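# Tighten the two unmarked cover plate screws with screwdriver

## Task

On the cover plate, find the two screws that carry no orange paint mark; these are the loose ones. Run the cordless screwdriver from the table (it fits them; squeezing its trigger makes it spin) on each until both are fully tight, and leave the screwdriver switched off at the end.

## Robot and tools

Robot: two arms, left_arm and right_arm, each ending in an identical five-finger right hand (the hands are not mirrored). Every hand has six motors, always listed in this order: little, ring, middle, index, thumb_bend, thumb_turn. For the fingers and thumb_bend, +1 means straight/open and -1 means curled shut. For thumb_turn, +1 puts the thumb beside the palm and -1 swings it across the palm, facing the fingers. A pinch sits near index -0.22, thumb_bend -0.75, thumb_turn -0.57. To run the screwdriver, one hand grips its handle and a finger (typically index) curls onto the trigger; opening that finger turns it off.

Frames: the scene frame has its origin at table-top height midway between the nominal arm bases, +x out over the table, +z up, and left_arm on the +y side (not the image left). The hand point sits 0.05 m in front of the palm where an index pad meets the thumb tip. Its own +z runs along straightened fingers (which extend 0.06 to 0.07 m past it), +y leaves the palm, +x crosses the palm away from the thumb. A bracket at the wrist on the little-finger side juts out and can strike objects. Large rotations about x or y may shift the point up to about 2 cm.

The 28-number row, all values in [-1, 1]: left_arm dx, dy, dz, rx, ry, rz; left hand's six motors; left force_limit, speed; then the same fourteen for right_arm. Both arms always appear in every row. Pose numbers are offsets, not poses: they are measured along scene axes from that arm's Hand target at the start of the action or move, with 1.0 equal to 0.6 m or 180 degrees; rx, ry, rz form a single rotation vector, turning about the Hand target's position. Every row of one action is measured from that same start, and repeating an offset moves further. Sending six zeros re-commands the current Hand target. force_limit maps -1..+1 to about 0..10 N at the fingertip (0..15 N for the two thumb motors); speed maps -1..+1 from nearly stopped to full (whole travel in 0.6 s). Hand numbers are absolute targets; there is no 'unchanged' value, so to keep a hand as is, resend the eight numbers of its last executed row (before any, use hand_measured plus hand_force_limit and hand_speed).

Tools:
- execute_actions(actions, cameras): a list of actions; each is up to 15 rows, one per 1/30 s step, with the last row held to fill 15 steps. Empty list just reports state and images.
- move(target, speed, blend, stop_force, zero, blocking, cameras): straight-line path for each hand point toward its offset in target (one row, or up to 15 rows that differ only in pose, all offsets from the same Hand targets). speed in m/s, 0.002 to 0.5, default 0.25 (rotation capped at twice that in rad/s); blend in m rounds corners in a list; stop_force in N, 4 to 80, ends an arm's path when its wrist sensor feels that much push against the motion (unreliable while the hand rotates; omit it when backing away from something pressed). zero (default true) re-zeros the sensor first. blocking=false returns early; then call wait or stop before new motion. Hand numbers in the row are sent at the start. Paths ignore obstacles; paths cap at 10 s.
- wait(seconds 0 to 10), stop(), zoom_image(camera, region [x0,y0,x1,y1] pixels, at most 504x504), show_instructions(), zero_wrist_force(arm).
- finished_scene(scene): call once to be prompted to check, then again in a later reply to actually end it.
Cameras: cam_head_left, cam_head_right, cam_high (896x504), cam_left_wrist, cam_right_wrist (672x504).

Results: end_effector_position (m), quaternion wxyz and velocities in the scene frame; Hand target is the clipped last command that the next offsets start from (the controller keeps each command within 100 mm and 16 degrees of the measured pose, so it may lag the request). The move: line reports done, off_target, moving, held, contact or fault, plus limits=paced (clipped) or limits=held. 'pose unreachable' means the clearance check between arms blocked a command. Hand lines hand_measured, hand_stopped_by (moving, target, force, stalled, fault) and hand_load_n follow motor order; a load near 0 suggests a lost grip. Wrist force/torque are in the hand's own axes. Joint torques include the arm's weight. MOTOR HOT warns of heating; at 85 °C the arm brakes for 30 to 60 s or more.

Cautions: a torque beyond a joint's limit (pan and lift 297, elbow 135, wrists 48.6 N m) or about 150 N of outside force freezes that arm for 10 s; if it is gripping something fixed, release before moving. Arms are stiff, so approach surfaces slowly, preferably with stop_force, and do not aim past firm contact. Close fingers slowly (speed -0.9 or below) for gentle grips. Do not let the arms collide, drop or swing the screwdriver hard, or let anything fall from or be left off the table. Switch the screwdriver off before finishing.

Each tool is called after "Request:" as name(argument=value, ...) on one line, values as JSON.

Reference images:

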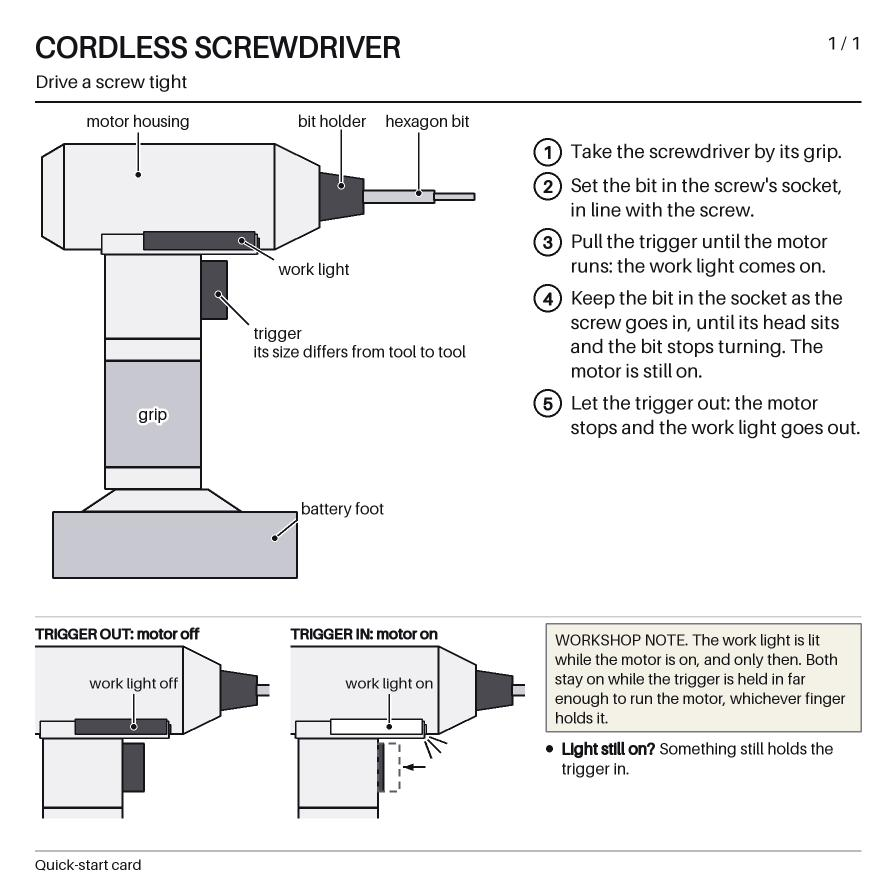

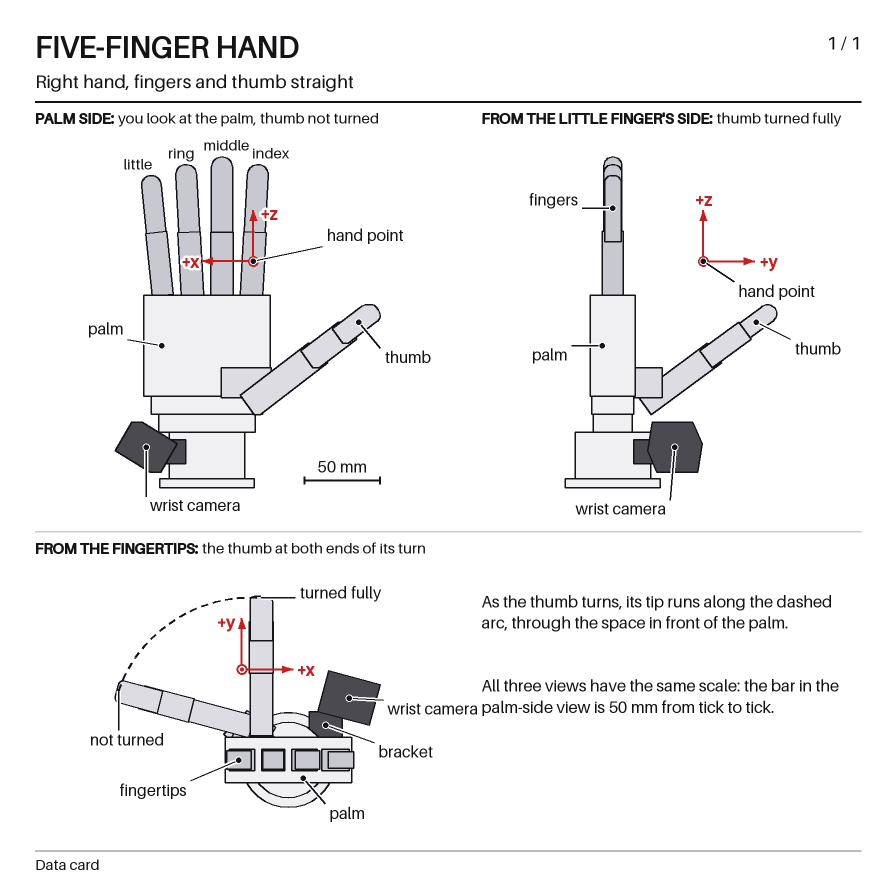

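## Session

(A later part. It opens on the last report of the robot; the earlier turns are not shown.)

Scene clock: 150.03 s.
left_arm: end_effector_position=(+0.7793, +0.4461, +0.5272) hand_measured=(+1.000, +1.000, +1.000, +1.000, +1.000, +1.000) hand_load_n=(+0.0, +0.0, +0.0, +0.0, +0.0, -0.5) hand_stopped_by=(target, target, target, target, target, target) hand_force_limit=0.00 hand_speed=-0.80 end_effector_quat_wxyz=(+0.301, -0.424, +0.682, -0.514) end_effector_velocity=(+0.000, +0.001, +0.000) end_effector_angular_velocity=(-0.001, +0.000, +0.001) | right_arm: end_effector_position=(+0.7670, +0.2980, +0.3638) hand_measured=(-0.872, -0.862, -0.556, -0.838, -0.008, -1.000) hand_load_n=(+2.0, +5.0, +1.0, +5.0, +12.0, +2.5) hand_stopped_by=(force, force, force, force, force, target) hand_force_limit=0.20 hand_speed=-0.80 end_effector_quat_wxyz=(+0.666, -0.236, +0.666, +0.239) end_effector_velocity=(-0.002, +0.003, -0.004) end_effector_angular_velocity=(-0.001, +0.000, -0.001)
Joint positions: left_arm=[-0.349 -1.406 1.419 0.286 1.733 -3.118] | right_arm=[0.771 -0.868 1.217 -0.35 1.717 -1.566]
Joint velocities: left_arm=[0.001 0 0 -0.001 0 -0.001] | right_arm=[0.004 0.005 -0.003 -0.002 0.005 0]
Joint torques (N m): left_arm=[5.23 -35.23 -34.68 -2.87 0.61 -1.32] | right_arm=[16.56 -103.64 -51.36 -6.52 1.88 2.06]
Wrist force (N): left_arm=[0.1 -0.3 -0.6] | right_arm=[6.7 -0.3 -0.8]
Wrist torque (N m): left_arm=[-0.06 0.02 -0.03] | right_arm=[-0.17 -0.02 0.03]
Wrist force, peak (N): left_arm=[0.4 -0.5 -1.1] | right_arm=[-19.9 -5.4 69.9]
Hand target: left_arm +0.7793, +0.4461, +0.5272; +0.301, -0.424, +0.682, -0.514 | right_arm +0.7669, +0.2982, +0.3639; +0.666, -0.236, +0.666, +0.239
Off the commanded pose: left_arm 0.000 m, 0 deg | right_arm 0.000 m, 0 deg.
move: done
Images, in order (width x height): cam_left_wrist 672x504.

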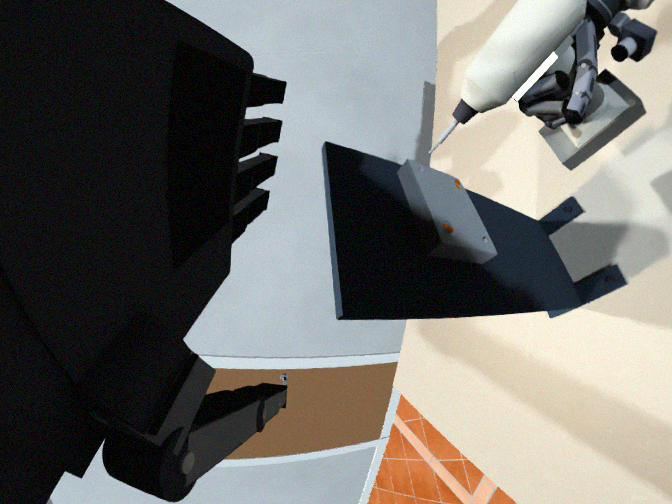

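Request:
move(target=[0,0,0,0,0,0,1,1,1,1,1,1,0,-0.8,0.0263,0.0191,0.0002,0,0,0,-0.97,-0.97,-0.97,-0.97,-0.97,-1,0.2,-0.8], speed=0.015, stop_force=8, cameras=["cam_left_wrist"])

Request:
zoom_image(camera="cam_left_wrist", region=[411, 158, 435, 182])

Scene clock: 152.53 s.
left_arm: end_effector_position=(+0.7793, +0.4461, +0.5272) hand_measured=(+1.000, +1.000, +1.000, +1.000, +1.000, +1.000) hand_load_n=(+0.0, +0.0, +0.0, +0.0, +0.0, -0.5) hand_stopped_by=(target, target, target, target, target, target) hand_force_limit=0.00 hand_speed=-0.80 end_effector_quat_wxyz=(+0.301, -0.424, +0.682, -0.514) end_effector_velocity=(+0.000, -0.001, +0.000) end_effector_angular_velocity=(+0.001, +0.000, -0.001) | right_arm: end_effector_position=(+0.7827, +0.3096, +0.3640) hand_measured=(-0.872, -0.862, -0.556, -0.838, -0.008, -1.000) hand_load_n=(+2.0, +5.0, +1.0, +5.0, +11.5, +2.5) hand_stopped_by=(force, force, force, force, force, target) hand_force_limit=0.20 hand_speed=-0.80 end_effector_quat_wxyz=(+0.666, -0.236, +0.666, +0.239) end_effector_velocity=(+0.000, +0.000, +0.001) end_effector_angular_velocity=(+0.000, -0.001, +0.000)
Joint positions: left_arm=[-0.349 -1.406 1.419 0.286 1.733 -3.118] | right_arm=[0.767 -0.837 1.163 -0.327 1.713 -1.566]
Joint velocities: left_arm=[-0.001 0 0 0 0 0.001] | right_arm=[0 -0.001 0 0 0 0]
Joint torques (N m): left_arm=[4.02 -35.99 -33.58 -2.29 0.64 -1.35] | right_arm=[2.22 -123.46 -42.82 -6.53 1.04 2.15]
Wrist force (N): left_arm=[0.5 -0.2 -0.4] | right_arm=[6.7 0.0 -0.7]
Wrist torque (N m): left_arm=[-0.06 -0.05 0.00] | right_arm=[-0.13 -0.03 0.04]
Wrist force, peak (N): left_arm=[0.1 -0.1 -1.2] | right_arm=[7.1 0.1 -0.6]
Hand target: left_arm +0.7793, +0.4461, +0.5272; +0.301, -0.424, +0.682, -0.514 | right_arm +0.7827, +0.3097, +0.3640; +0.666, -0.236, +0.666, +0.239
Off the commanded pose: left_arm 0.000 m, 0 deg | right_arm 0.000 m, 0 deg.
move: done
Images, in order (width x height): cam_left_wrist 672x504.

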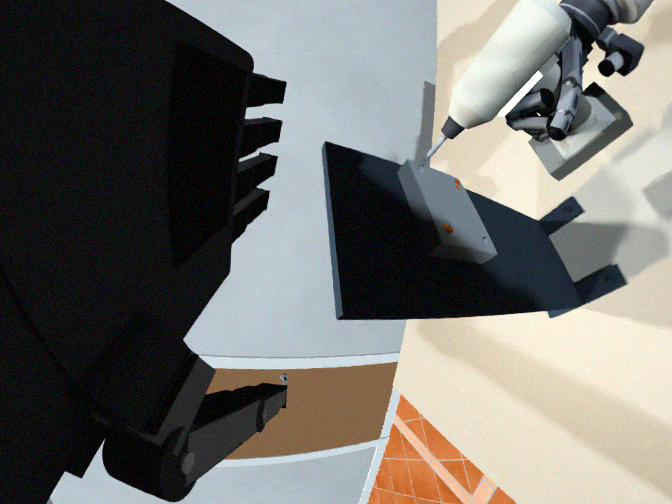

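Scaled by 21.000 from the camera's 672x504 image, which has a finer 960x720 frame.

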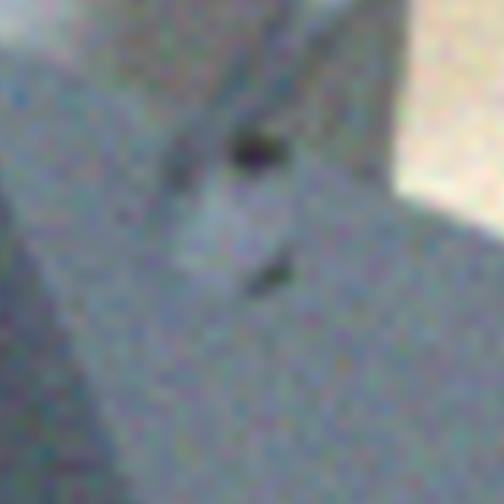

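Request:
zoom_image(camera="cam_left_wrist", region=[390, 0, 672, 200])

Request:
zoom_image(camera="cam_left_wrist", region=[400, 130, 450, 180])

Scaled by 1.787 from the camera's 672x504 image, which has a finer 960x720 frame.

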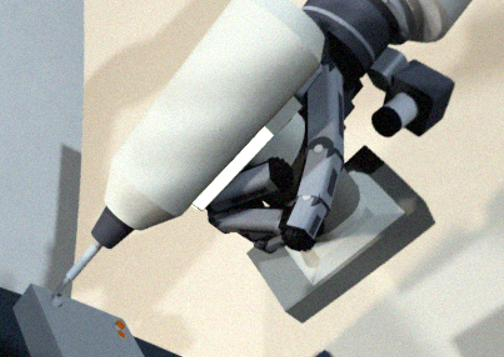

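Scaled by 10.080 from the camera's 672x504 image, which has a finer 960x720 frame.

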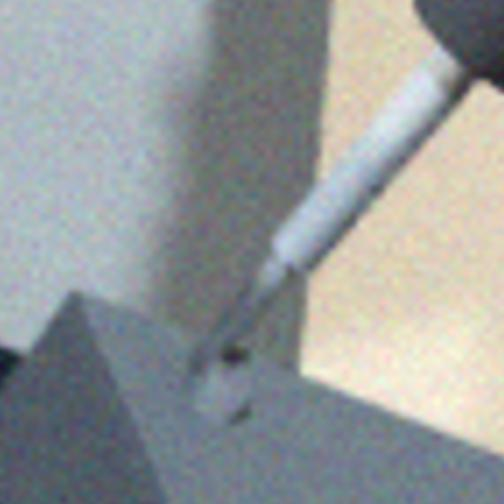

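Request:
move(target=[0,0,0,0,0,0,1,1,1,1,1,1,0,-0.8,0.0108,0.0078,0,0,0,0,-0.97,-0.97,-0.97,-0.97,-0.97,-1,0.2,-0.8], speed=0.008, stop_force=5, cameras=["cam_left_wrist"])

Request:
zoom_image(camera="cam_left_wrist", region=[400, 130, 450, 180])

Scene clock: 154.00 s.
left_arm: end_effector_position=(+0.7793, +0.4461, +0.5272) hand_measured=(+1.000, +1.000, +1.000, +1.000, +1.000, +1.000) hand_load_n=(+0.0, +0.0, +0.0, +0.0, +0.0, +0.0) hand_stopped_by=(target, target, target, target, target, target) hand_force_limit=0.00 hand_speed=-0.80 end_effector_quat_wxyz=(+0.301, -0.424, +0.682, -0.514) end_effector_velocity=(+0.000, +0.000, +0.000) end_effector_angular_velocity=(+0.001, +0.000, +0.000) | right_arm: end_effector_position=(+0.7837, +0.3105, +0.3641) hand_measured=(-0.872, -0.862, -0.556, -0.838, -0.008, -1.000) hand_load_n=(+1.5, +4.5, +1.0, +5.0, +12.5, +2.0) hand_stopped_by=(force, force, force, force, force, target) hand_force_limit=0.20 hand_speed=-0.80 end_effector_quat_wxyz=(+0.666, -0.236, +0.666, +0.239) end_effector_velocity=(+0.000, +0.000, +0.002) end_effector_angular_velocity=(+0.001, -0.001, +0.000)
Joint positions: left_arm=[-0.349 -1.406 1.419 0.286 1.733 -3.118] | right_arm=[0.766 -0.835 1.159 -0.325 1.712 -1.566]
Joint velocities: left_arm=[0 0 0 0 0 0] | right_arm=[0 -0.002 0 0 0 0]
Joint torques (N m): left_arm=[3.44 -36.52 -33.89 -3.42 1.02 -1.23] | right_arm=[13.26 -123.97 -41.92 -6.1 2.27 2.14]
Wrist force (N): left_arm=[0.1 -0.3 -0.7] | right_arm=[6.3 0.1 -0.6]
Wrist torque (N m): left_arm=[-0.05 0.02 -0.02] | right_arm=[-0.12 0.04 0.02]
Wrist force, peak (N): left_arm=[0.9 0.0 -0.8] | right_arm=[12.3 2.6 -16.2]
Hand target: left_arm +0.7793, +0.4461, +0.5272; +0.301, -0.424, +0.682, -0.514 | right_arm +0.7837, +0.3105, +0.3641; +0.666, -0.236, +0.666, +0.239
Off the commanded pose: left_arm 0.000 m, 0 deg | right_arm 0.007 m, 0 deg.
move: contact (right_arm)
Images, in order (width x height): cam_left_wrist 672x504.

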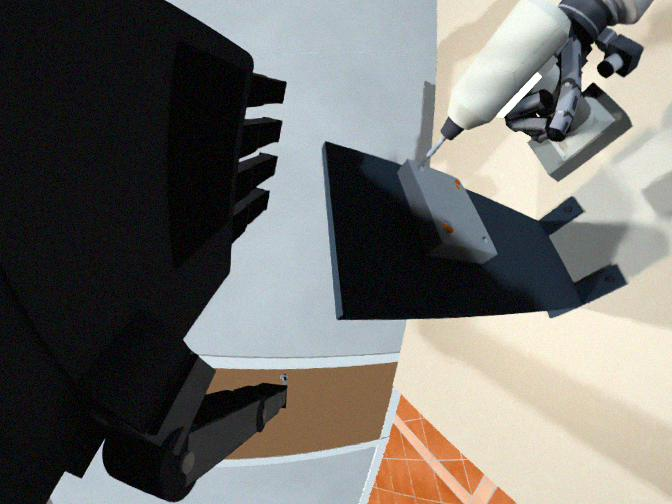

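Scaled by 10.080 from the camera's 672x504 image, which has a finer 960x720 frame.

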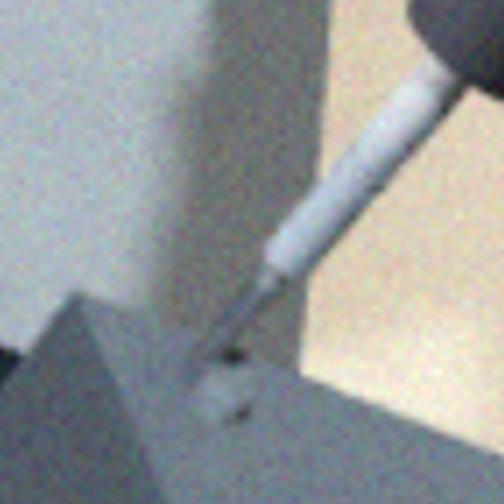

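Request:
move(target=[[0,0,0,0,0,0,1,1,1,1,1,1,0,-0.8,-0.0108,-0.0078,0,0,0,0,-0.97,-0.97,-0.97,-0.97,-0.97,-1,0.2,-0.8],[0,0,0,0,0,0,1,1,1,1,1,1,0,-0.8,-0.0128,-0.0051,-0.005,0,0,0,-0.97,-0.97,-0.97,-0.97,-0.97,-1,0.2,-0.8]], speed=[0.02,0.02], cameras=[])

Request:
move(target=[0,0,0,0,0,0,1,1,1,1,1,1,0,-0.8,0.0135,0.0098,0,0,0,0,-0.97,-0.97,-0.97,-0.97,-0.97,-1,0.2,-0.8], speed=0.008, stop_force=5, cameras=["cam_left_wrist"])

Request:
zoom_image(camera="cam_left_wrist", region=[400, 130, 450, 180])

Scene clock: 155.07 s.
left_arm: end_effector_position=(+0.7793, +0.4461, +0.5272) hand_measured=(+1.000, +1.000, +1.000, +1.000, +1.000, +1.000) hand_load_n=(+0.0, +0.0, +0.0, +0.0, +0.0, +0.0) hand_stopped_by=(target, target, target, target, target, target) hand_force_limit=0.00 hand_speed=-0.80 end_effector_quat_wxyz=(+0.301, -0.424, +0.682, -0.514) end_effector_velocity=(+0.000, +0.001, +0.000) end_effector_angular_velocity=(+0.001, -0.001, +0.001) | right_arm: end_effector_position=(+0.7759, +0.3075, +0.3610) hand_measured=(-0.872, -0.862, -0.556, -0.838, -0.008, -1.000) hand_load_n=(+1.5, +4.5, +0.5, +5.0, +12.0, +2.0) hand_stopped_by=(force, force, force, force, force, target) hand_force_limit=0.20 hand_speed=-0.80 end_effector_quat_wxyz=(+0.666, -0.236, +0.666, +0.239) end_effector_velocity=(+0.000, +0.000, +0.001) end_effector_angular_velocity=(+0.001, -0.001, +0.000)
Joint positions: left_arm=[-0.349 -1.406 1.419 0.286 1.733 -3.118] | right_arm=[0.77 -0.844 1.182 -0.338 1.716 -1.566]
Joint velocities: left_arm=[0.001 0 0 -0.001 0 0.001] | right_arm=[0 -0.001 -0.001 0 0 0]
Joint torques (N m): left_arm=[5.74 -37.67 -32.75 -3.59 0.95 -1.7] | right_arm=[-2.8 -120.63 -53.77 -3.98 0.4 1.61]
Wrist force (N): left_arm=[0.2 0.0 -0.6] | right_arm=[6.8 -0.5 -0.5]
Wrist torque (N m): left_arm=[-0.01 -0.01 -0.01] | right_arm=[-0.22 -0.03 0.03]
Wrist force, peak (N): left_arm=[0.5 -0.4 -1.1] | right_arm=[7.4 -0.3 -0.4]
Hand target: left_arm +0.7793, +0.4461, +0.5272; +0.301, -0.424, +0.682, -0.514 | right_arm +0.7760, +0.3075, +0.3611; +0.666, -0.236, +0.666, +0.239
Off the commanded pose: left_arm 0.000 m, 0 deg | right_arm 0.000 m, 0 deg.
move: done
No camera images: "cameras" was empty.

Scene clock: 156.93 s.
left_arm: end_effector_position=(+0.7793, +0.4461, +0.5272) hand_measured=(+1.000, +1.000, +1.000, +1.000, +1.000, +1.000) hand_load_n=(+0.0, +0.0, +0.0, +0.0, +0.5, +0.0) hand_stopped_by=(target, target, target, target, target, target) hand_force_limit=0.00 hand_speed=-0.80 end_effector_quat_wxyz=(+0.301, -0.424, +0.682, -0.514) end_effector_velocity=(+0.000, +0.000, +0.000) end_effector_angular_velocity=(+0.000, +0.001, +0.001) | right_arm: end_effector_position=(+0.7826, +0.3122, +0.3611) hand_measured=(-0.872, -0.862, -0.556, -0.838, -0.008, -1.000) hand_load_n=(+1.5, +4.0, +1.0, +5.0, +12.5, +2.5) hand_stopped_by=(force, force, force, force, force, target) hand_force_limit=0.20 hand_speed=-0.80 end_effector_quat_wxyz=(+0.666, -0.236, +0.666, +0.239) end_effector_velocity=(+0.001, +0.000, +0.000) end_effector_angular_velocity=(+0.001, -0.001, +0.000)
Joint positions: left_arm=[-0.349 -1.406 1.419 0.286 1.733 -3.118] | right_arm=[0.769 -0.832 1.16 -0.329 1.715 -1.566]
Joint velocities: left_arm=[0 0 0 0.001 -0.001 0] | right_arm=[0 0.001 0 -0.002 0 0]
Joint torques (N m): left_arm=[4.32 -36.21 -33.17 -3.28 0.93 -1.05] | right_arm=[2.79 -123.53 -43.5 -6.55 2.1 0.43]
Wrist force (N): left_arm=[0.9 -0.4 -0.8] | right_arm=[6.7 -0.4 -1.5]
Wrist torque (N m): left_arm=[-0.05 -0.09 0.01] | right_arm=[-0.15 0.04 0.03]
Wrist force, peak (N): left_arm=[0.4 -0.4 -1.2] | right_arm=[13.1 2.1 -18.2]
Hand target: left_arm +0.7793, +0.4461, +0.5272; +0.301, -0.424, +0.682, -0.514 | right_arm +0.7825, +0.3122, +0.3611; +0.666, -0.236, +0.666, +0.239
Off the commanded pose: left_arm 0.000 m, 0 deg | right_arm 0.002 m, 0 deg.
move: contact (right_arm)
Images, in order (width x height): cam_left_wrist 672x504.

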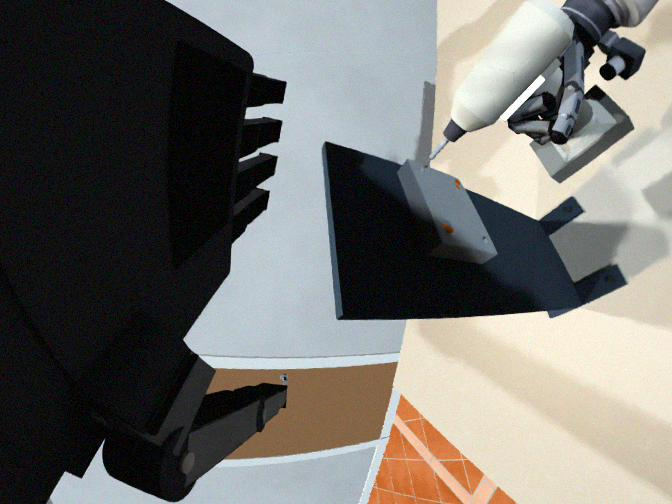

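Scaled by 10.080 from the camera's 672x504 image, which has a finer 960x720 frame.

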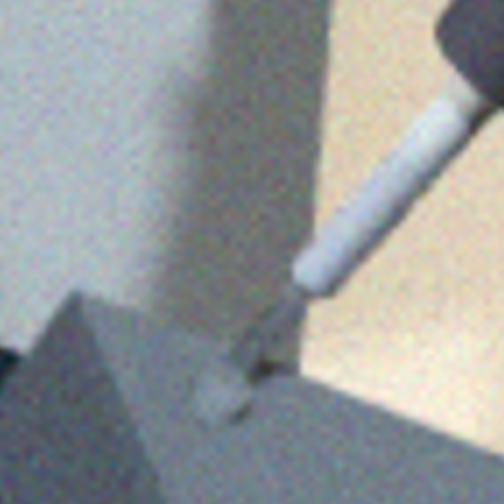

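Request:
move(target=[[0,0,0,0,0,0,1,1,1,1,1,1,0,-0.8,-0.0108,-0.0078,0,0,0,0,-0.97,-0.97,-0.97,-0.97,-0.97,-1,0.2,-0.8],[0,0,0,0,0,0,1,1,1,1,1,1,0,-0.8,-0.01325,-0.0044,0.004,0,0,0,-0.97,-0.97,-0.97,-0.97,-0.97,-1,0.2,-0.8]], speed=[0.02,0.02], cameras=[])

Request:
move(target=[0,0,0,0,0,0,1,1,1,1,1,1,0,-0.8,0.0135,0.0098,0,0,0,0,-0.97,-0.97,-0.97,-0.97,-0.97,-1,0.2,-0.8], speed=0.008, stop_force=5, cameras=["cam_left_wrist"])

Request:
zoom_image(camera="cam_left_wrist", region=[400, 130, 450, 180])

Scene clock: 158.10 s.
left_arm: end_effector_position=(+0.7793, +0.4461, +0.5272) hand_measured=(+1.000, +1.000, +1.000, +1.000, +1.000, +1.000) hand_load_n=(+0.0, +0.0, +0.0, -0.5, +0.0, +0.0) hand_stopped_by=(target, target, target, target, target, target) hand_force_limit=0.00 hand_speed=-0.80 end_effector_quat_wxyz=(+0.301, -0.424, +0.682, -0.514) end_effector_velocity=(+0.000, +0.001, +0.000) end_effector_angular_velocity=(-0.001, +0.000, +0.001) | right_arm: end_effector_position=(+0.7744, +0.3096, +0.3636) hand_measured=(-0.872, -0.862, -0.556, -0.838, -0.008, -1.000) hand_load_n=(+1.5, +4.0, +1.0, +5.0, +12.5, +2.5) hand_stopped_by=(force, force, force, force, force, target) hand_force_limit=0.20 hand_speed=-0.80 end_effector_quat_wxyz=(+0.666, -0.236, +0.666, +0.239) end_effector_velocity=(-0.001, +0.000, -0.002) end_effector_angular_velocity=(-0.001, +0.001, +0.001)
Joint positions: left_arm=[-0.349 -1.406 1.419 0.286 1.733 -3.118] | right_arm=[0.773 -0.844 1.177 -0.333 1.719 -1.566]
Joint velocities: left_arm=[0.001 0 0 0 0 -0.001] | right_arm=[0 0.001 0.002 -0.001 -0.001 0]
Joint torques (N m): left_arm=[6.66 -38.25 -32.43 -4.12 1.21 -1.09] | right_arm=[-11.01 -102.57 -41.46 -5.87 -0.1 -0.02]
Wrist force (N): left_arm=[0.6 0.0 -0.8] | right_arm=[6.5 -0.4 -0.4]
Wrist torque (N m): left_arm=[0.01 -0.05 0.01] | right_arm=[-0.21 -0.01 0.02]
Wrist force, peak (N): left_arm=[0.0 -0.5 -1.1] | right_arm=[7.8 -0.6 -2.3]
Hand target: left_arm +0.7793, +0.4461, +0.5272; +0.301, -0.424, +0.682, -0.514 | right_arm +0.7746, +0.3095, +0.3635; +0.666, -0.236, +0.666, +0.239
Off the commanded pose: left_arm 0.000 m, 0 deg | right_arm 0.000 m, 0 deg.
move: done
No camera images: "cameras" was empty.

Scene clock: 159.63 s.
left_arm: end_effector_position=(+0.7793, +0.4461, +0.5272) hand_measured=(+1.000, +1.000, +1.000, +1.000, +1.000, +1.000) hand_load_n=(+0.0, +0.0, -0.5, +0.0, +0.0, -0.5) hand_stopped_by=(target, target, target, target, target, target) hand_force_limit=0.00 hand_speed=-0.80 end_effector_quat_wxyz=(+0.301, -0.424, +0.682, -0.514) end_effector_velocity=(+0.000, -0.001, +0.000) end_effector_angular_velocity=(+0.000, +0.000, -0.001) | right_arm: end_effector_position=(+0.7780, +0.3120, +0.3635) hand_measured=(-0.872, -0.862, -0.556, -0.838, -0.008, -1.000) hand_load_n=(+2.0, +5.0, +1.0, +5.0, +12.5, +2.0) hand_stopped_by=(force, force, force, force, force, target) hand_force_limit=0.20 hand_speed=-0.80 end_effector_quat_wxyz=(+0.666, -0.236, +0.666, +0.239) end_effector_velocity=(+0.000, +0.000, +0.000) end_effector_angular_velocity=(+0.000, +0.001, +0.000)
Joint positions: left_arm=[-0.349 -1.406 1.419 0.286 1.733 -3.118] | right_arm=[0.772 -0.838 1.165 -0.329 1.718 -1.566]
Joint velocities: left_arm=[-0.001 0.001 0 0 0 0] | right_arm=[0 0 0 0.001 0 0]
Joint torques (N m): left_arm=[4.53 -40.3 -31.26 -3.57 0.6 -0.91] | right_arm=[6.32 -123.81 -42.63 -6.42 2.36 -0.19]
Wrist force (N): left_arm=[0.2 -0.2 -0.9] | right_arm=[6.7 -0.1 -0.9]
Wrist torque (N m): left_arm=[-0.02 0.01 -0.02] | right_arm=[-0.17 -0.04 0.02]
Wrist force, peak (N): left_arm=[0.2 -0.7 -1.0] | right_arm=[7.5 2.4 -7.7]
Hand target: left_arm +0.7793, +0.4461, +0.5272; +0.301, -0.424, +0.682, -0.514 | right_arm +0.7779, +0.3120, +0.3635; +0.666, -0.236, +0.666, +0.239
Off the commanded pose: left_arm 0.000 m, 0 deg | right_arm 0.006 m, 0 deg.
move: contact (right_arm)
Images, in order (width x height): cam_left_wrist 672x504.

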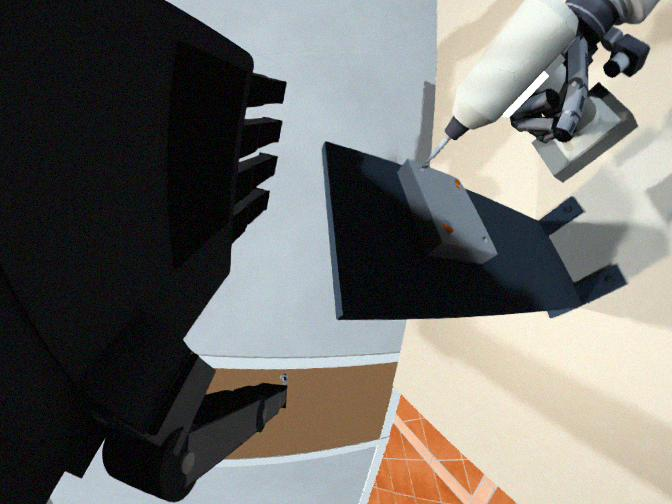

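Scaled by 10.080 from the camera's 672x504 image, which has a finer 960x720 frame.

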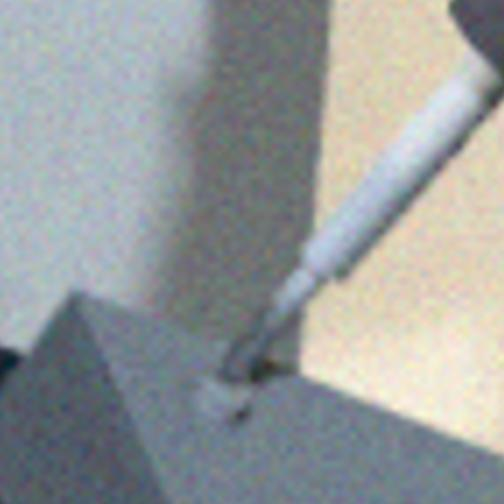

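Request:
move(target=[[0,0,0,0,0,0,1,1,1,1,1,1,0,-0.8,-0.0020,-0.0015,0,0,0,0,-0.97,-0.97,-0.97,-0.97,-0.97,-1,0.2,-0.8],[0,0,0,0,0,0,1,1,1,1,1,1,0,-0.8,-0.0033,0.0003,0.0013,0,0,0,-0.97,-0.97,-0.97,-0.97,-0.97,-1,0.2,-0.8],[0,0,0,0,0,0,1,1,1,1,1,1,0,-0.8,0.0068,0.0077,0.0013,0,0,0,-0.97,-0.97,-0.97,-0.97,-0.97,-1,0.2,-0.8]], speed=[0.02,0.02,0.008], stop_force=7, cameras=["cam_left_wrist"])

Request:
zoom_image(camera="cam_left_wrist", region=[400, 130, 450, 180])

Scene clock: 161.57 s.
left_arm: end_effector_position=(+0.7793, +0.4461, +0.5272) hand_measured=(+1.000, +1.000, +1.000, +1.000, +1.000, +1.000) hand_load_n=(+0.0, +0.0, +0.0, +0.0, +0.0, +0.0) hand_stopped_by=(target, target, target, target, target, target) hand_force_limit=0.00 hand_speed=-0.80 end_effector_quat_wxyz=(+0.301, -0.424, +0.682, -0.514) end_effector_velocity=(+0.000, +0.001, +0.000) end_effector_angular_velocity=(+0.000, +0.001, +0.001) | right_arm: end_effector_position=(+0.7775, +0.3136, +0.3642) hand_measured=(-0.872, -0.862, -0.556, -0.838, -0.008, -1.000) hand_load_n=(+1.0, +3.5, +0.5, +4.0, +12.5, +2.0) hand_stopped_by=(force, force, force, force, force, target) hand_force_limit=0.20 hand_speed=-0.80 end_effector_quat_wxyz=(+0.666, -0.236, +0.666, +0.239) end_effector_velocity=(+0.000, +0.000, +0.000) end_effector_angular_velocity=(+0.000, +0.000, +0.000)
Joint positions: left_arm=[-0.349 -1.406 1.419 0.286 1.733 -3.118] | right_arm=[0.773 -0.836 1.161 -0.326 1.719 -1.566]
Joint velocities: left_arm=[0.001 0.001 0 0 -0.001 0] | right_arm=[0 0 0 0 0 0]
Joint torques (N m): left_arm=[7.07 -36.45 -31.51 -3.46 0.49 -1.45] | right_arm=[4.17 -119.36 -53.15 -4.47 2.04 -0.37]
Wrist force (N): left_arm=[0.3 -0.1 -0.7] | right_arm=[9.2 1.8 -7.7]
Wrist torque (N m): left_arm=[-0.01 0.00 -0.01] | right_arm=[0.15 -0.08 0.13]
Wrist force, peak (N): left_arm=[0.5 -0.4 -1.1] | right_arm=[12.3 2.8 -22.0]
Hand target: left_arm +0.7793, +0.4461, +0.5272; +0.301, -0.424, +0.682, -0.514 | right_arm +0.7775, +0.3136, +0.3642; +0.666, -0.236, +0.666, +0.239
Off the commanded pose: left_arm 0.000 m, 0 deg | right_arm 0.005 m, 0 deg.
move: contact (right_arm); path passed 2 of 3 targets
Images, in order (width x height): cam_left_wrist 672x504.

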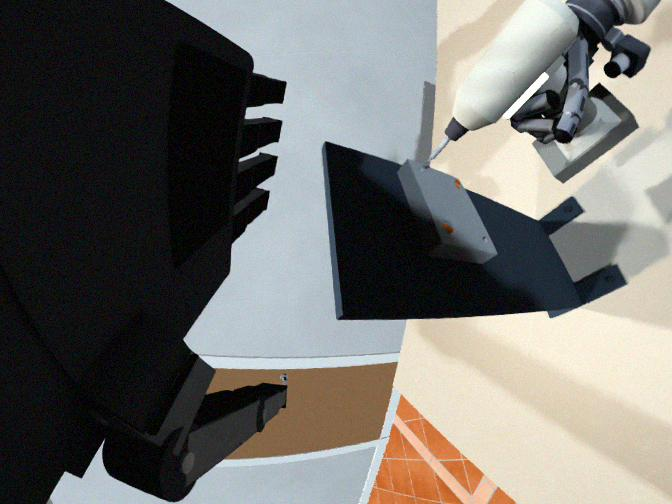

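Scaled by 10.080 from the camera's 672x504 image, which has a finer 960x720 frame.

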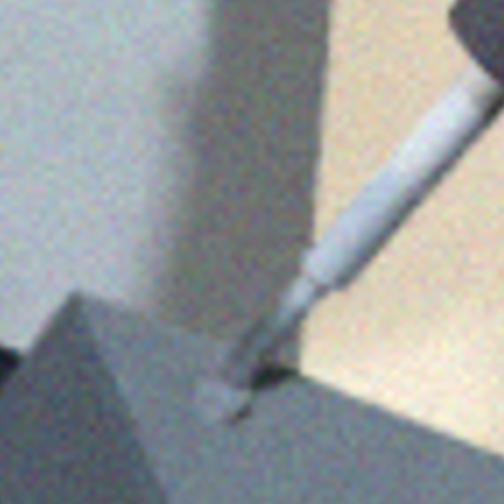

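Request:
move(target=[0,0,0,0,0,0,1,1,1,1,1,1,0,-0.8,0.0054,0.0039,0,0,0,0,-0.97,-0.97,-0.97,-0.97,-0.97,-1,0.2,-0.8], speed=0.004, stop_force=6, cameras=["cam_left_wrist"])

Request:
zoom_image(camera="cam_left_wrist", region=[411, 153, 435, 177])

Scene clock: 162.83 s.
left_arm: end_effector_position=(+0.7793, +0.4461, +0.5272) hand_measured=(+1.000, +1.000, +1.000, +1.000, +1.000, +1.000) hand_load_n=(+0.0, +0.0, +0.0, +0.0, +0.5, +0.0) hand_stopped_by=(target, target, target, target, target, target) hand_force_limit=0.00 hand_speed=-0.80 end_effector_quat_wxyz=(+0.301, -0.424, +0.682, -0.514) end_effector_velocity=(+0.000, +0.000, +0.000) end_effector_angular_velocity=(-0.001, +0.000, +0.001) | right_arm: end_effector_position=(+0.7778, +0.3139, +0.3642) hand_measured=(-0.872, -0.862, -0.556, -0.838, -0.008, -1.000) hand_load_n=(+0.5, +3.5, +0.5, +4.5, +13.0, +2.0) hand_stopped_by=(force, force, force, force, force, target) hand_force_limit=0.20 hand_speed=-0.80 end_effector_quat_wxyz=(+0.666, -0.236, +0.666, +0.239) end_effector_velocity=(+0.000, +0.000, -0.002) end_effector_angular_velocity=(-0.001, +0.001, -0.001)
Joint positions: left_arm=[-0.349 -1.406 1.419 0.286 1.733 -3.118] | right_arm=[0.773 -0.835 1.16 -0.325 1.719 -1.566]
Joint velocities: left_arm=[0 -0.001 0 0 -0.001 -0.002] | right_arm=[0 0.001 0 0 0.001 0]
Joint torques (N m): left_arm=[7.21 -38.1 -30.88 -4.08 1.23 -0.75] | right_arm=[-2.25 -122.36 -56.35 -7.9 2.36 -0.45]
Wrist force (N): left_arm=[0.4 -0.3 -0.5] | right_arm=[11.1 1.1 -14.4]
Wrist torque (N m): left_arm=[-0.06 -0.04 -0.01] | right_arm=[0.39 0.06 -0.66]
Wrist force, peak (N): left_arm=[0.1 -0.3 -1.1] | right_arm=[12.3 2.4 -23.5]
Hand target: left_arm +0.7793, +0.4461, +0.5272; +0.301, -0.424, +0.682, -0.514 | right_arm +0.7778, +0.3139, +0.3642; +0.666, -0.236, +0.666, +0.239
Off the commanded pose: left_arm 0.000 m, 0 deg | right_arm 0.004 m, 0 deg.
move: contact (right_arm)
Images, in order (width x height): cam_left_wrist 672x504.

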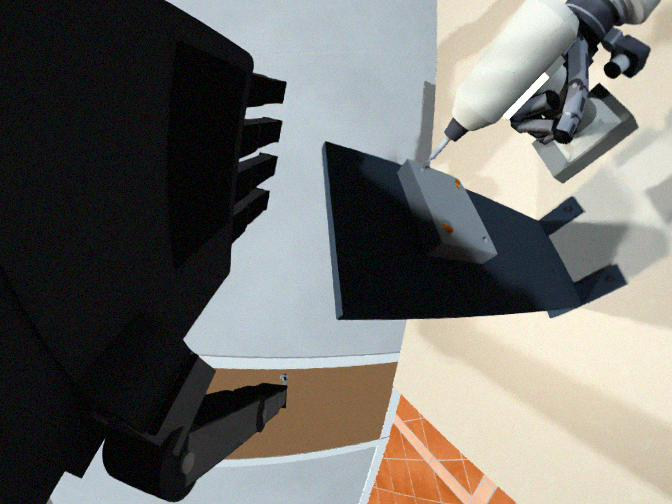

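Scaled by 21.000 from the camera's 672x504 image, which has a finer 960x720 frame.

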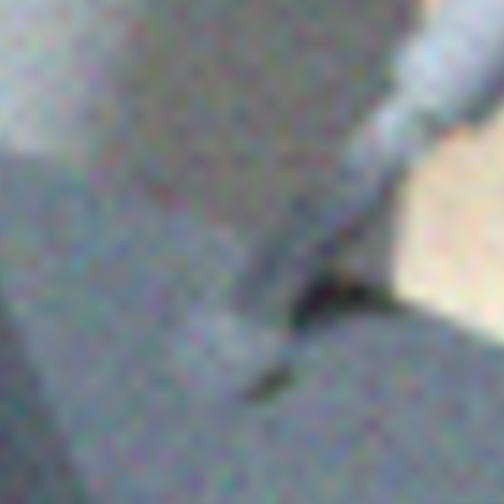

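Request:
move(target=[0,0,0,0,0,0,1,1,1,1,1,1,0,-0.8,0,0,0,0,0,0,-0.97,-0.97,-0.97,-0.45,-0.97,-1,0.2,-0.6], speed=0.02, cameras=["cam_left_wrist"])

Request:
zoom_image(camera="cam_left_wrist", region=[420, 20, 620, 180])

Request:
move(target=[0,0,0,0,0,0,1,1,1,1,1,1,0,-0.8,-0.027,-0.0196,0,0,0,0,-0.97,-0.97,-0.97,-0.45,-0.97,-1,0.2,-0.6], speed=0.03, cameras=["cam_left_wrist"])

Request:
zoom_image(camera="cam_left_wrist", region=[400, 145, 450, 195])

Scene clock: 163.93 s.
left_arm: end_effector_position=(+0.7793, +0.4461, +0.5272) hand_measured=(+1.000, +1.000, +1.000, +1.000, +1.000, +1.000) hand_load_n=(+0.0, -0.5, +0.0, +0.0, +0.0, +0.0) hand_stopped_by=(target, target, target, target, target, target) hand_force_limit=0.00 hand_speed=-0.80 end_effector_quat_wxyz=(+0.301, -0.424, +0.682, -0.514) end_effector_velocity=(+0.000, +0.000, +0.000) end_effector_angular_velocity=(+0.000, +0.000, +0.000) | right_arm: end_effector_position=(+0.7778, +0.3139, +0.3642) hand_measured=(-0.872, -0.862, -0.556, -0.450, -0.008, -1.000) hand_load_n=(+1.5, +4.5, +1.0, +0.0, +12.5, +3.0) hand_stopped_by=(force, force, force, target, force, target) hand_force_limit=0.20 hand_speed=-0.60 end_effector_quat_wxyz=(+0.666, -0.236, +0.666, +0.239) end_effector_velocity=(+0.000, +0.000, +0.000) end_effector_angular_velocity=(+0.000, +0.000, +0.000)
Joint positions: left_arm=[-0.349 -1.406 1.419 0.286 1.733 -3.118] | right_arm=[0.773 -0.835 1.16 -0.325 1.719 -1.566]
Joint velocities: left_arm=[0 0 0 0 0 0] | right_arm=[0 0 0 0 0 0]
Joint torques (N m): left_arm=[7.05 -34.23 -28.9 -3.7 0.75 -0.93] | right_arm=[0.91 -118.15 -51.84 -5.33 1.51 -0.38]
Wrist force (N): left_arm=[0.2 -0.1 -0.7] | right_arm=[6.3 -1.2 -4.4]
Wrist torque (N m): left_arm=[-0.03 0.00 -0.02] | right_arm=[0.20 -0.03 0.07]
Wrist force, peak (N): left_arm=[0.8 -0.4 -0.9] | right_arm=[12.9 3.8 -22.7]
Hand target: left_arm +0.7793, +0.4461, +0.5272; +0.301, -0.424, +0.682, -0.514 | right_arm +0.7778, +0.3139, +0.3642; +0.666, -0.236, +0.666, +0.239
Off the commanded pose: left_arm 0.000 m, 0 deg | right_arm 0.000 m, 0 deg.
move: done
Images, in order (width x height): cam_left_wrist 672x504.

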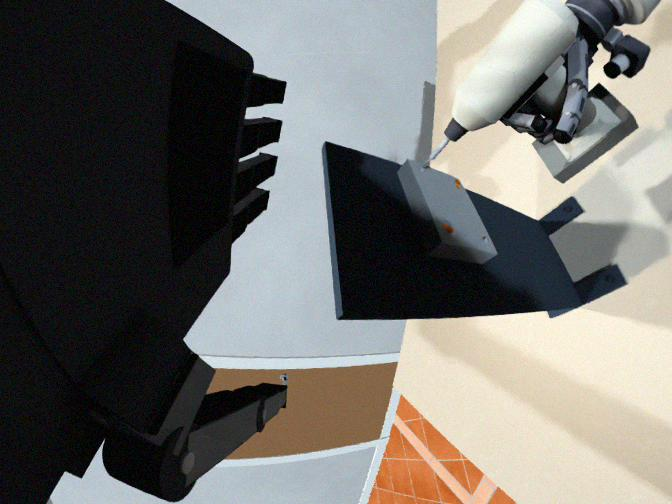

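Scaled by 2.520 from the camera's 672x504 image, which has a finer 960x720 frame.

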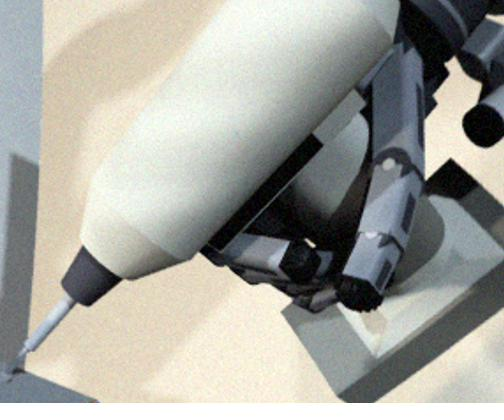

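Scene clock: 164.90 s.
left_arm: end_effector_position=(+0.7793, +0.4461, +0.5272) hand_measured=(+1.000, +1.000, +1.000, +1.000, +1.000, +1.000) hand_load_n=(+0.0, -0.5, +0.0, +0.0, +0.0, +0.0) hand_stopped_by=(target, target, target, target, target, target) hand_force_limit=0.00 hand_speed=-0.80 end_effector_quat_wxyz=(+0.301, -0.424, +0.682, -0.514) end_effector_velocity=(+0.000, +0.001, +0.000) end_effector_angular_velocity=(+0.000, -0.001, +0.000) | right_arm: end_effector_position=(+0.7615, +0.3021, +0.3643) hand_measured=(-0.872, -0.862, -0.556, -0.450, -0.008, -1.000) hand_load_n=(+1.5, +5.5, +2.0, +0.0, +11.0, +2.5) hand_stopped_by=(force, force, force, target, force, target) hand_force_limit=0.20 hand_speed=-0.60 end_effector_quat_wxyz=(+0.666, -0.236, +0.666, +0.239) end_effector_velocity=(+0.000, +0.001, +0.002) end_effector_angular_velocity=(+0.001, -0.001, +0.000)
Joint positions: left_arm=[-0.349 -1.406 1.419 0.286 1.733 -3.118] | right_arm=[0.778 -0.867 1.215 -0.349 1.724 -1.566]
Joint velocities: left_arm=[0.001 0 0 0 0 0.001] | right_arm=[0 0 -0.003 0.002 0 0]
Joint torques (N m): left_arm=[6.69 -37.11 -31.78 -3.76 0.57 -0.82] | right_arm=[4.37 -104.08 -52.25 -1.44 0.6 -0.4]
Wrist force (N): left_arm=[0.3 -0.5 -1.2] | right_arm=[6.2 0.1 -1.2]
Wrist torque (N m): left_arm=[-0.06 0.00 -0.02] | right_arm=[-0.08 0.06 0.02]
Wrist force, peak (N): left_arm=[0.3 -0.5 -1.2] | right_arm=[6.4 -1.0 -4.0]
Hand target: left_arm +0.7793, +0.4461, +0.5272; +0.301, -0.424, +0.682, -0.514 | right_arm +0.7616, +0.3021, +0.3642; +0.666, -0.236, +0.666, +0.239
Off the commanded pose: left_arm 0.000 m, 0 deg | right_arm 0.000 m, 0 deg.
move: done
Images, in order (width x height): cam_left_wrist 672x504.

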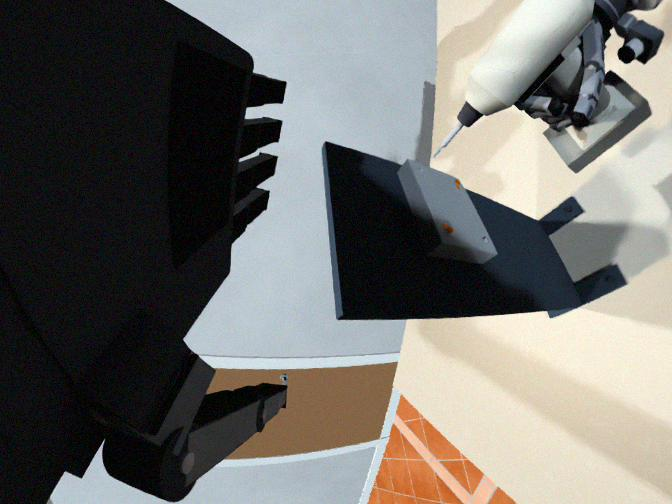

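Scaled by 10.080 from the camera's 672x504 image, which has a finer 960x720 frame.

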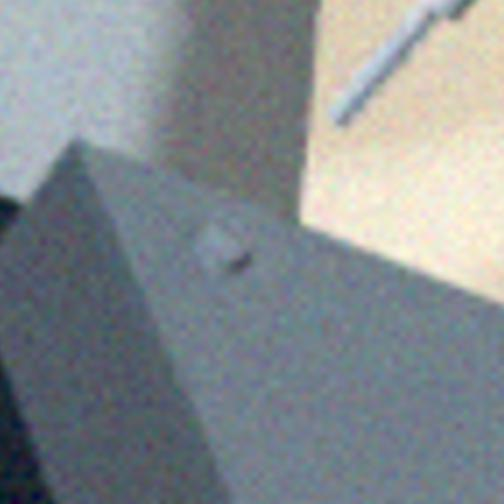

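Request:
move(target=[[0,0,0,0,0,0,1,1,1,1,1,1,0,-0.8,-0.0677,-0.0785,-0.167,0,0,0,-0.97,-0.97,-0.97,-0.45,-0.97,-1,0.2,-0.6],[0,0,0,0,0,0,1,1,1,1,1,1,0,-0.8,-0.0677,-0.0785,-0.355,0,0,0,-0.97,-0.97,-0.97,-0.45,-0.97,-1,0.2,-0.6]], speed=0.1, blend=[0.03,0], cameras=[])

Request:
move(target=[0,0,0,0,0,0,1,1,1,1,1,1,0,-0.8,0,0,-0.065,0,0,0,-0.97,-0.97,-0.97,-0.45,-0.97,-1,0.2,-0.6], speed=0.015, stop_force=5)

Scene clock: 167.73 s.
left_arm: end_effector_position=(+0.7793, +0.4461, +0.5272) hand_measured=(+1.000, +1.000, +1.000, +1.000, +1.000, +1.000) hand_load_n=(+0.0, +0.0, +0.0, +0.0, +0.0, +0.0) hand_stopped_by=(target, target, target, target, target, target) hand_force_limit=0.00 hand_speed=-0.80 end_effector_quat_wxyz=(+0.301, -0.424, +0.682, -0.514) end_effector_velocity=(+0.000, +0.000, +0.001) end_effector_angular_velocity=(+0.000, -0.001, +0.000) | right_arm: end_effector_position=(+0.7210, +0.2551, +0.1512) hand_measured=(-0.872, -0.862, -0.556, -0.450, -0.008, -1.000) hand_load_n=(+1.5, +5.5, +1.5, +0.0, +11.0, +3.0) hand_stopped_by=(force, force, force, target, force, target) hand_force_limit=0.20 hand_speed=-0.60 end_effector_quat_wxyz=(+0.666, -0.236, +0.666, +0.239) end_effector_velocity=(+0.000, +0.000, +0.002) end_effector_angular_velocity=(+0.000, +0.000, +0.000)
Joint positions: left_arm=[-0.349 -1.406 1.419 0.286 1.733 -3.118] | right_arm=[0.776 -0.778 1.484 -0.707 1.722 -1.566]
Joint velocities: left_arm=[0 -0.001 0 0 0 0] | right_arm=[0 -0.002 -0.001 0.004 0 0]
Joint torques (N m): left_arm=[8.33 -38.69 -31.73 -3.57 0.91 -0.78] | right_arm=[7.56 -118.52 -43.82 -1.01 1.18 0.68]
Wrist force (N): left_arm=[0.4 -0.6 -1.0] | right_arm=[6.2 0.0 -1.4]
Wrist torque (N m): left_arm=[-0.08 -0.03 -0.02] | right_arm=[-0.08 0.05 0.01]
Wrist force, peak (N): left_arm=[0.6 -0.4 -1.2] | right_arm=[8.9 -0.1 -1.2]
Hand target: left_arm +0.7793, +0.4461, +0.5272; +0.301, -0.424, +0.682, -0.514 | right_arm +0.7210, +0.2551, +0.1512; +0.666, -0.236, +0.666, +0.239
Off the commanded pose: left_arm 0.000 m, 0 deg | right_arm 0.000 m, 0 deg.
move: done
No camera images: "cameras" was empty.

Scene clock: 170.00 s.
left_arm: end_effector_position=(+0.7793, +0.4461, +0.5272) hand_measured=(+1.000, +1.000, +1.000, +1.000, +1.000, +1.000) hand_load_n=(+0.0, +0.0, +0.0, +0.0, +0.0, -0.5) hand_stopped_by=(target, target, target, target, target, target) hand_force_limit=0.00 hand_speed=-0.80 end_effector_quat_wxyz=(+0.301, -0.424, +0.682, -0.514) end_effector_velocity=(+0.000, -0.001, +0.000) end_effector_angular_velocity=(+0.000, +0.000, -0.002) | right_arm: end_effector_position=(+0.7210, +0.2551, +0.1366) hand_measured=(-0.872, -0.862, -0.556, -0.450, -0.008, -1.000) hand_load_n=(+2.5, +6.0, +1.5, +0.0, +11.0, +2.5) hand_stopped_by=(force, force, force, target, force, target) hand_force_limit=0.20 hand_speed=-0.60 end_effector_quat_wxyz=(+0.666, -0.236, +0.666, +0.239) end_effector_velocity=(+0.000, +0.000, +0.001) end_effector_angular_velocity=(+0.000, +0.000, +0.000)
Joint positions: left_arm=[-0.349 -1.406 1.419 0.286 1.733 -3.118] | right_arm=[0.776 -0.762 1.486 -0.724 1.722 -1.566]
Joint velocities: left_arm=[-0.001 0 0 0 0.001 0.001] | right_arm=[0 -0.001 0 0.001 0 0]
Joint torques (N m): left_arm=[4.98 -35.52 -31.88 -3.26 0.39 -1.21] | right_arm=[10.9 -117.57 -41.95 -1.86 1.3 -0.36]
Wrist force (N): left_arm=[0.2 -0.2 -0.9] | right_arm=[5.5 0.1 -0.8]
Wrist torque (N m): left_arm=[-0.03 0.01 -0.03] | right_arm=[-0.10 -0.02 0.00]
Wrist force, peak (N): left_arm=[0.5 -0.6 -1.0] | right_arm=[6.9 -0.3 -1.0]
Hand target: left_arm +0.7793, +0.4461, +0.5272; +0.301, -0.424, +0.682, -0.514 | right_arm +0.7210, +0.2551, +0.1366; +0.666, -0.236, +0.666, +0.239
Off the commanded pose: left_arm 0.000 m, 0 deg | right_arm 0.024 m, 0 deg.
move: contact (right_arm)

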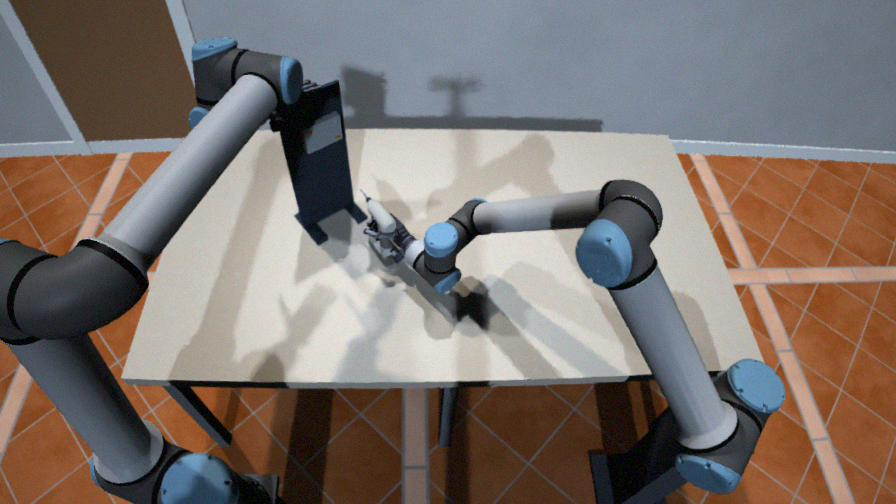

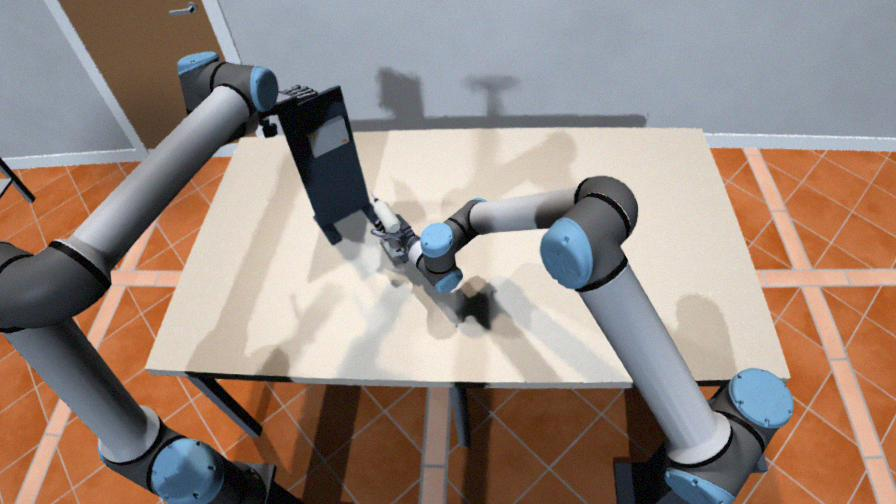

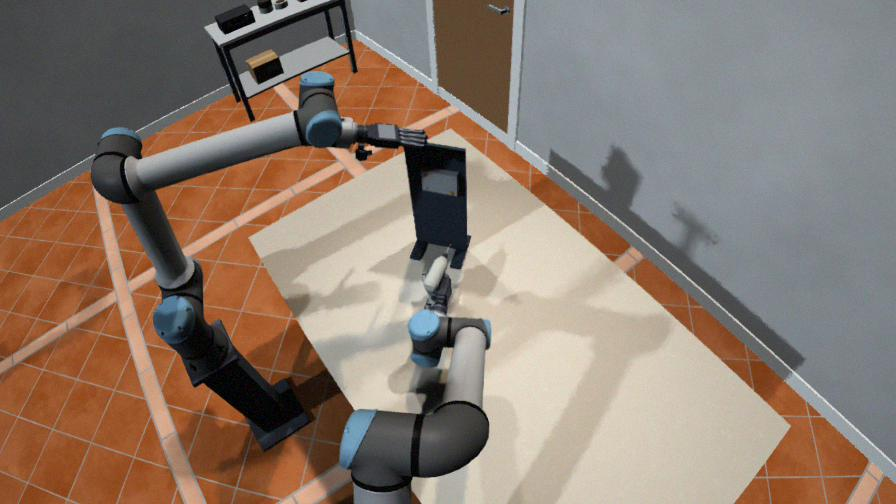

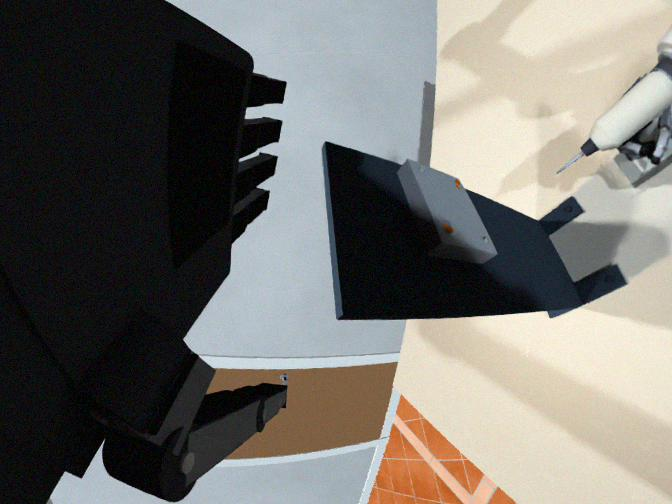

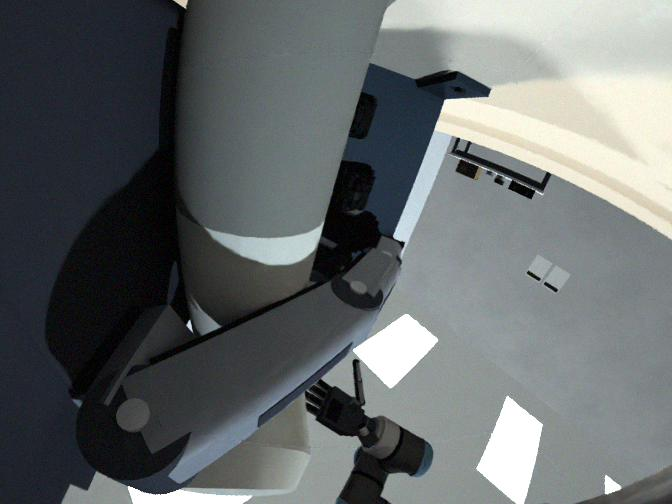

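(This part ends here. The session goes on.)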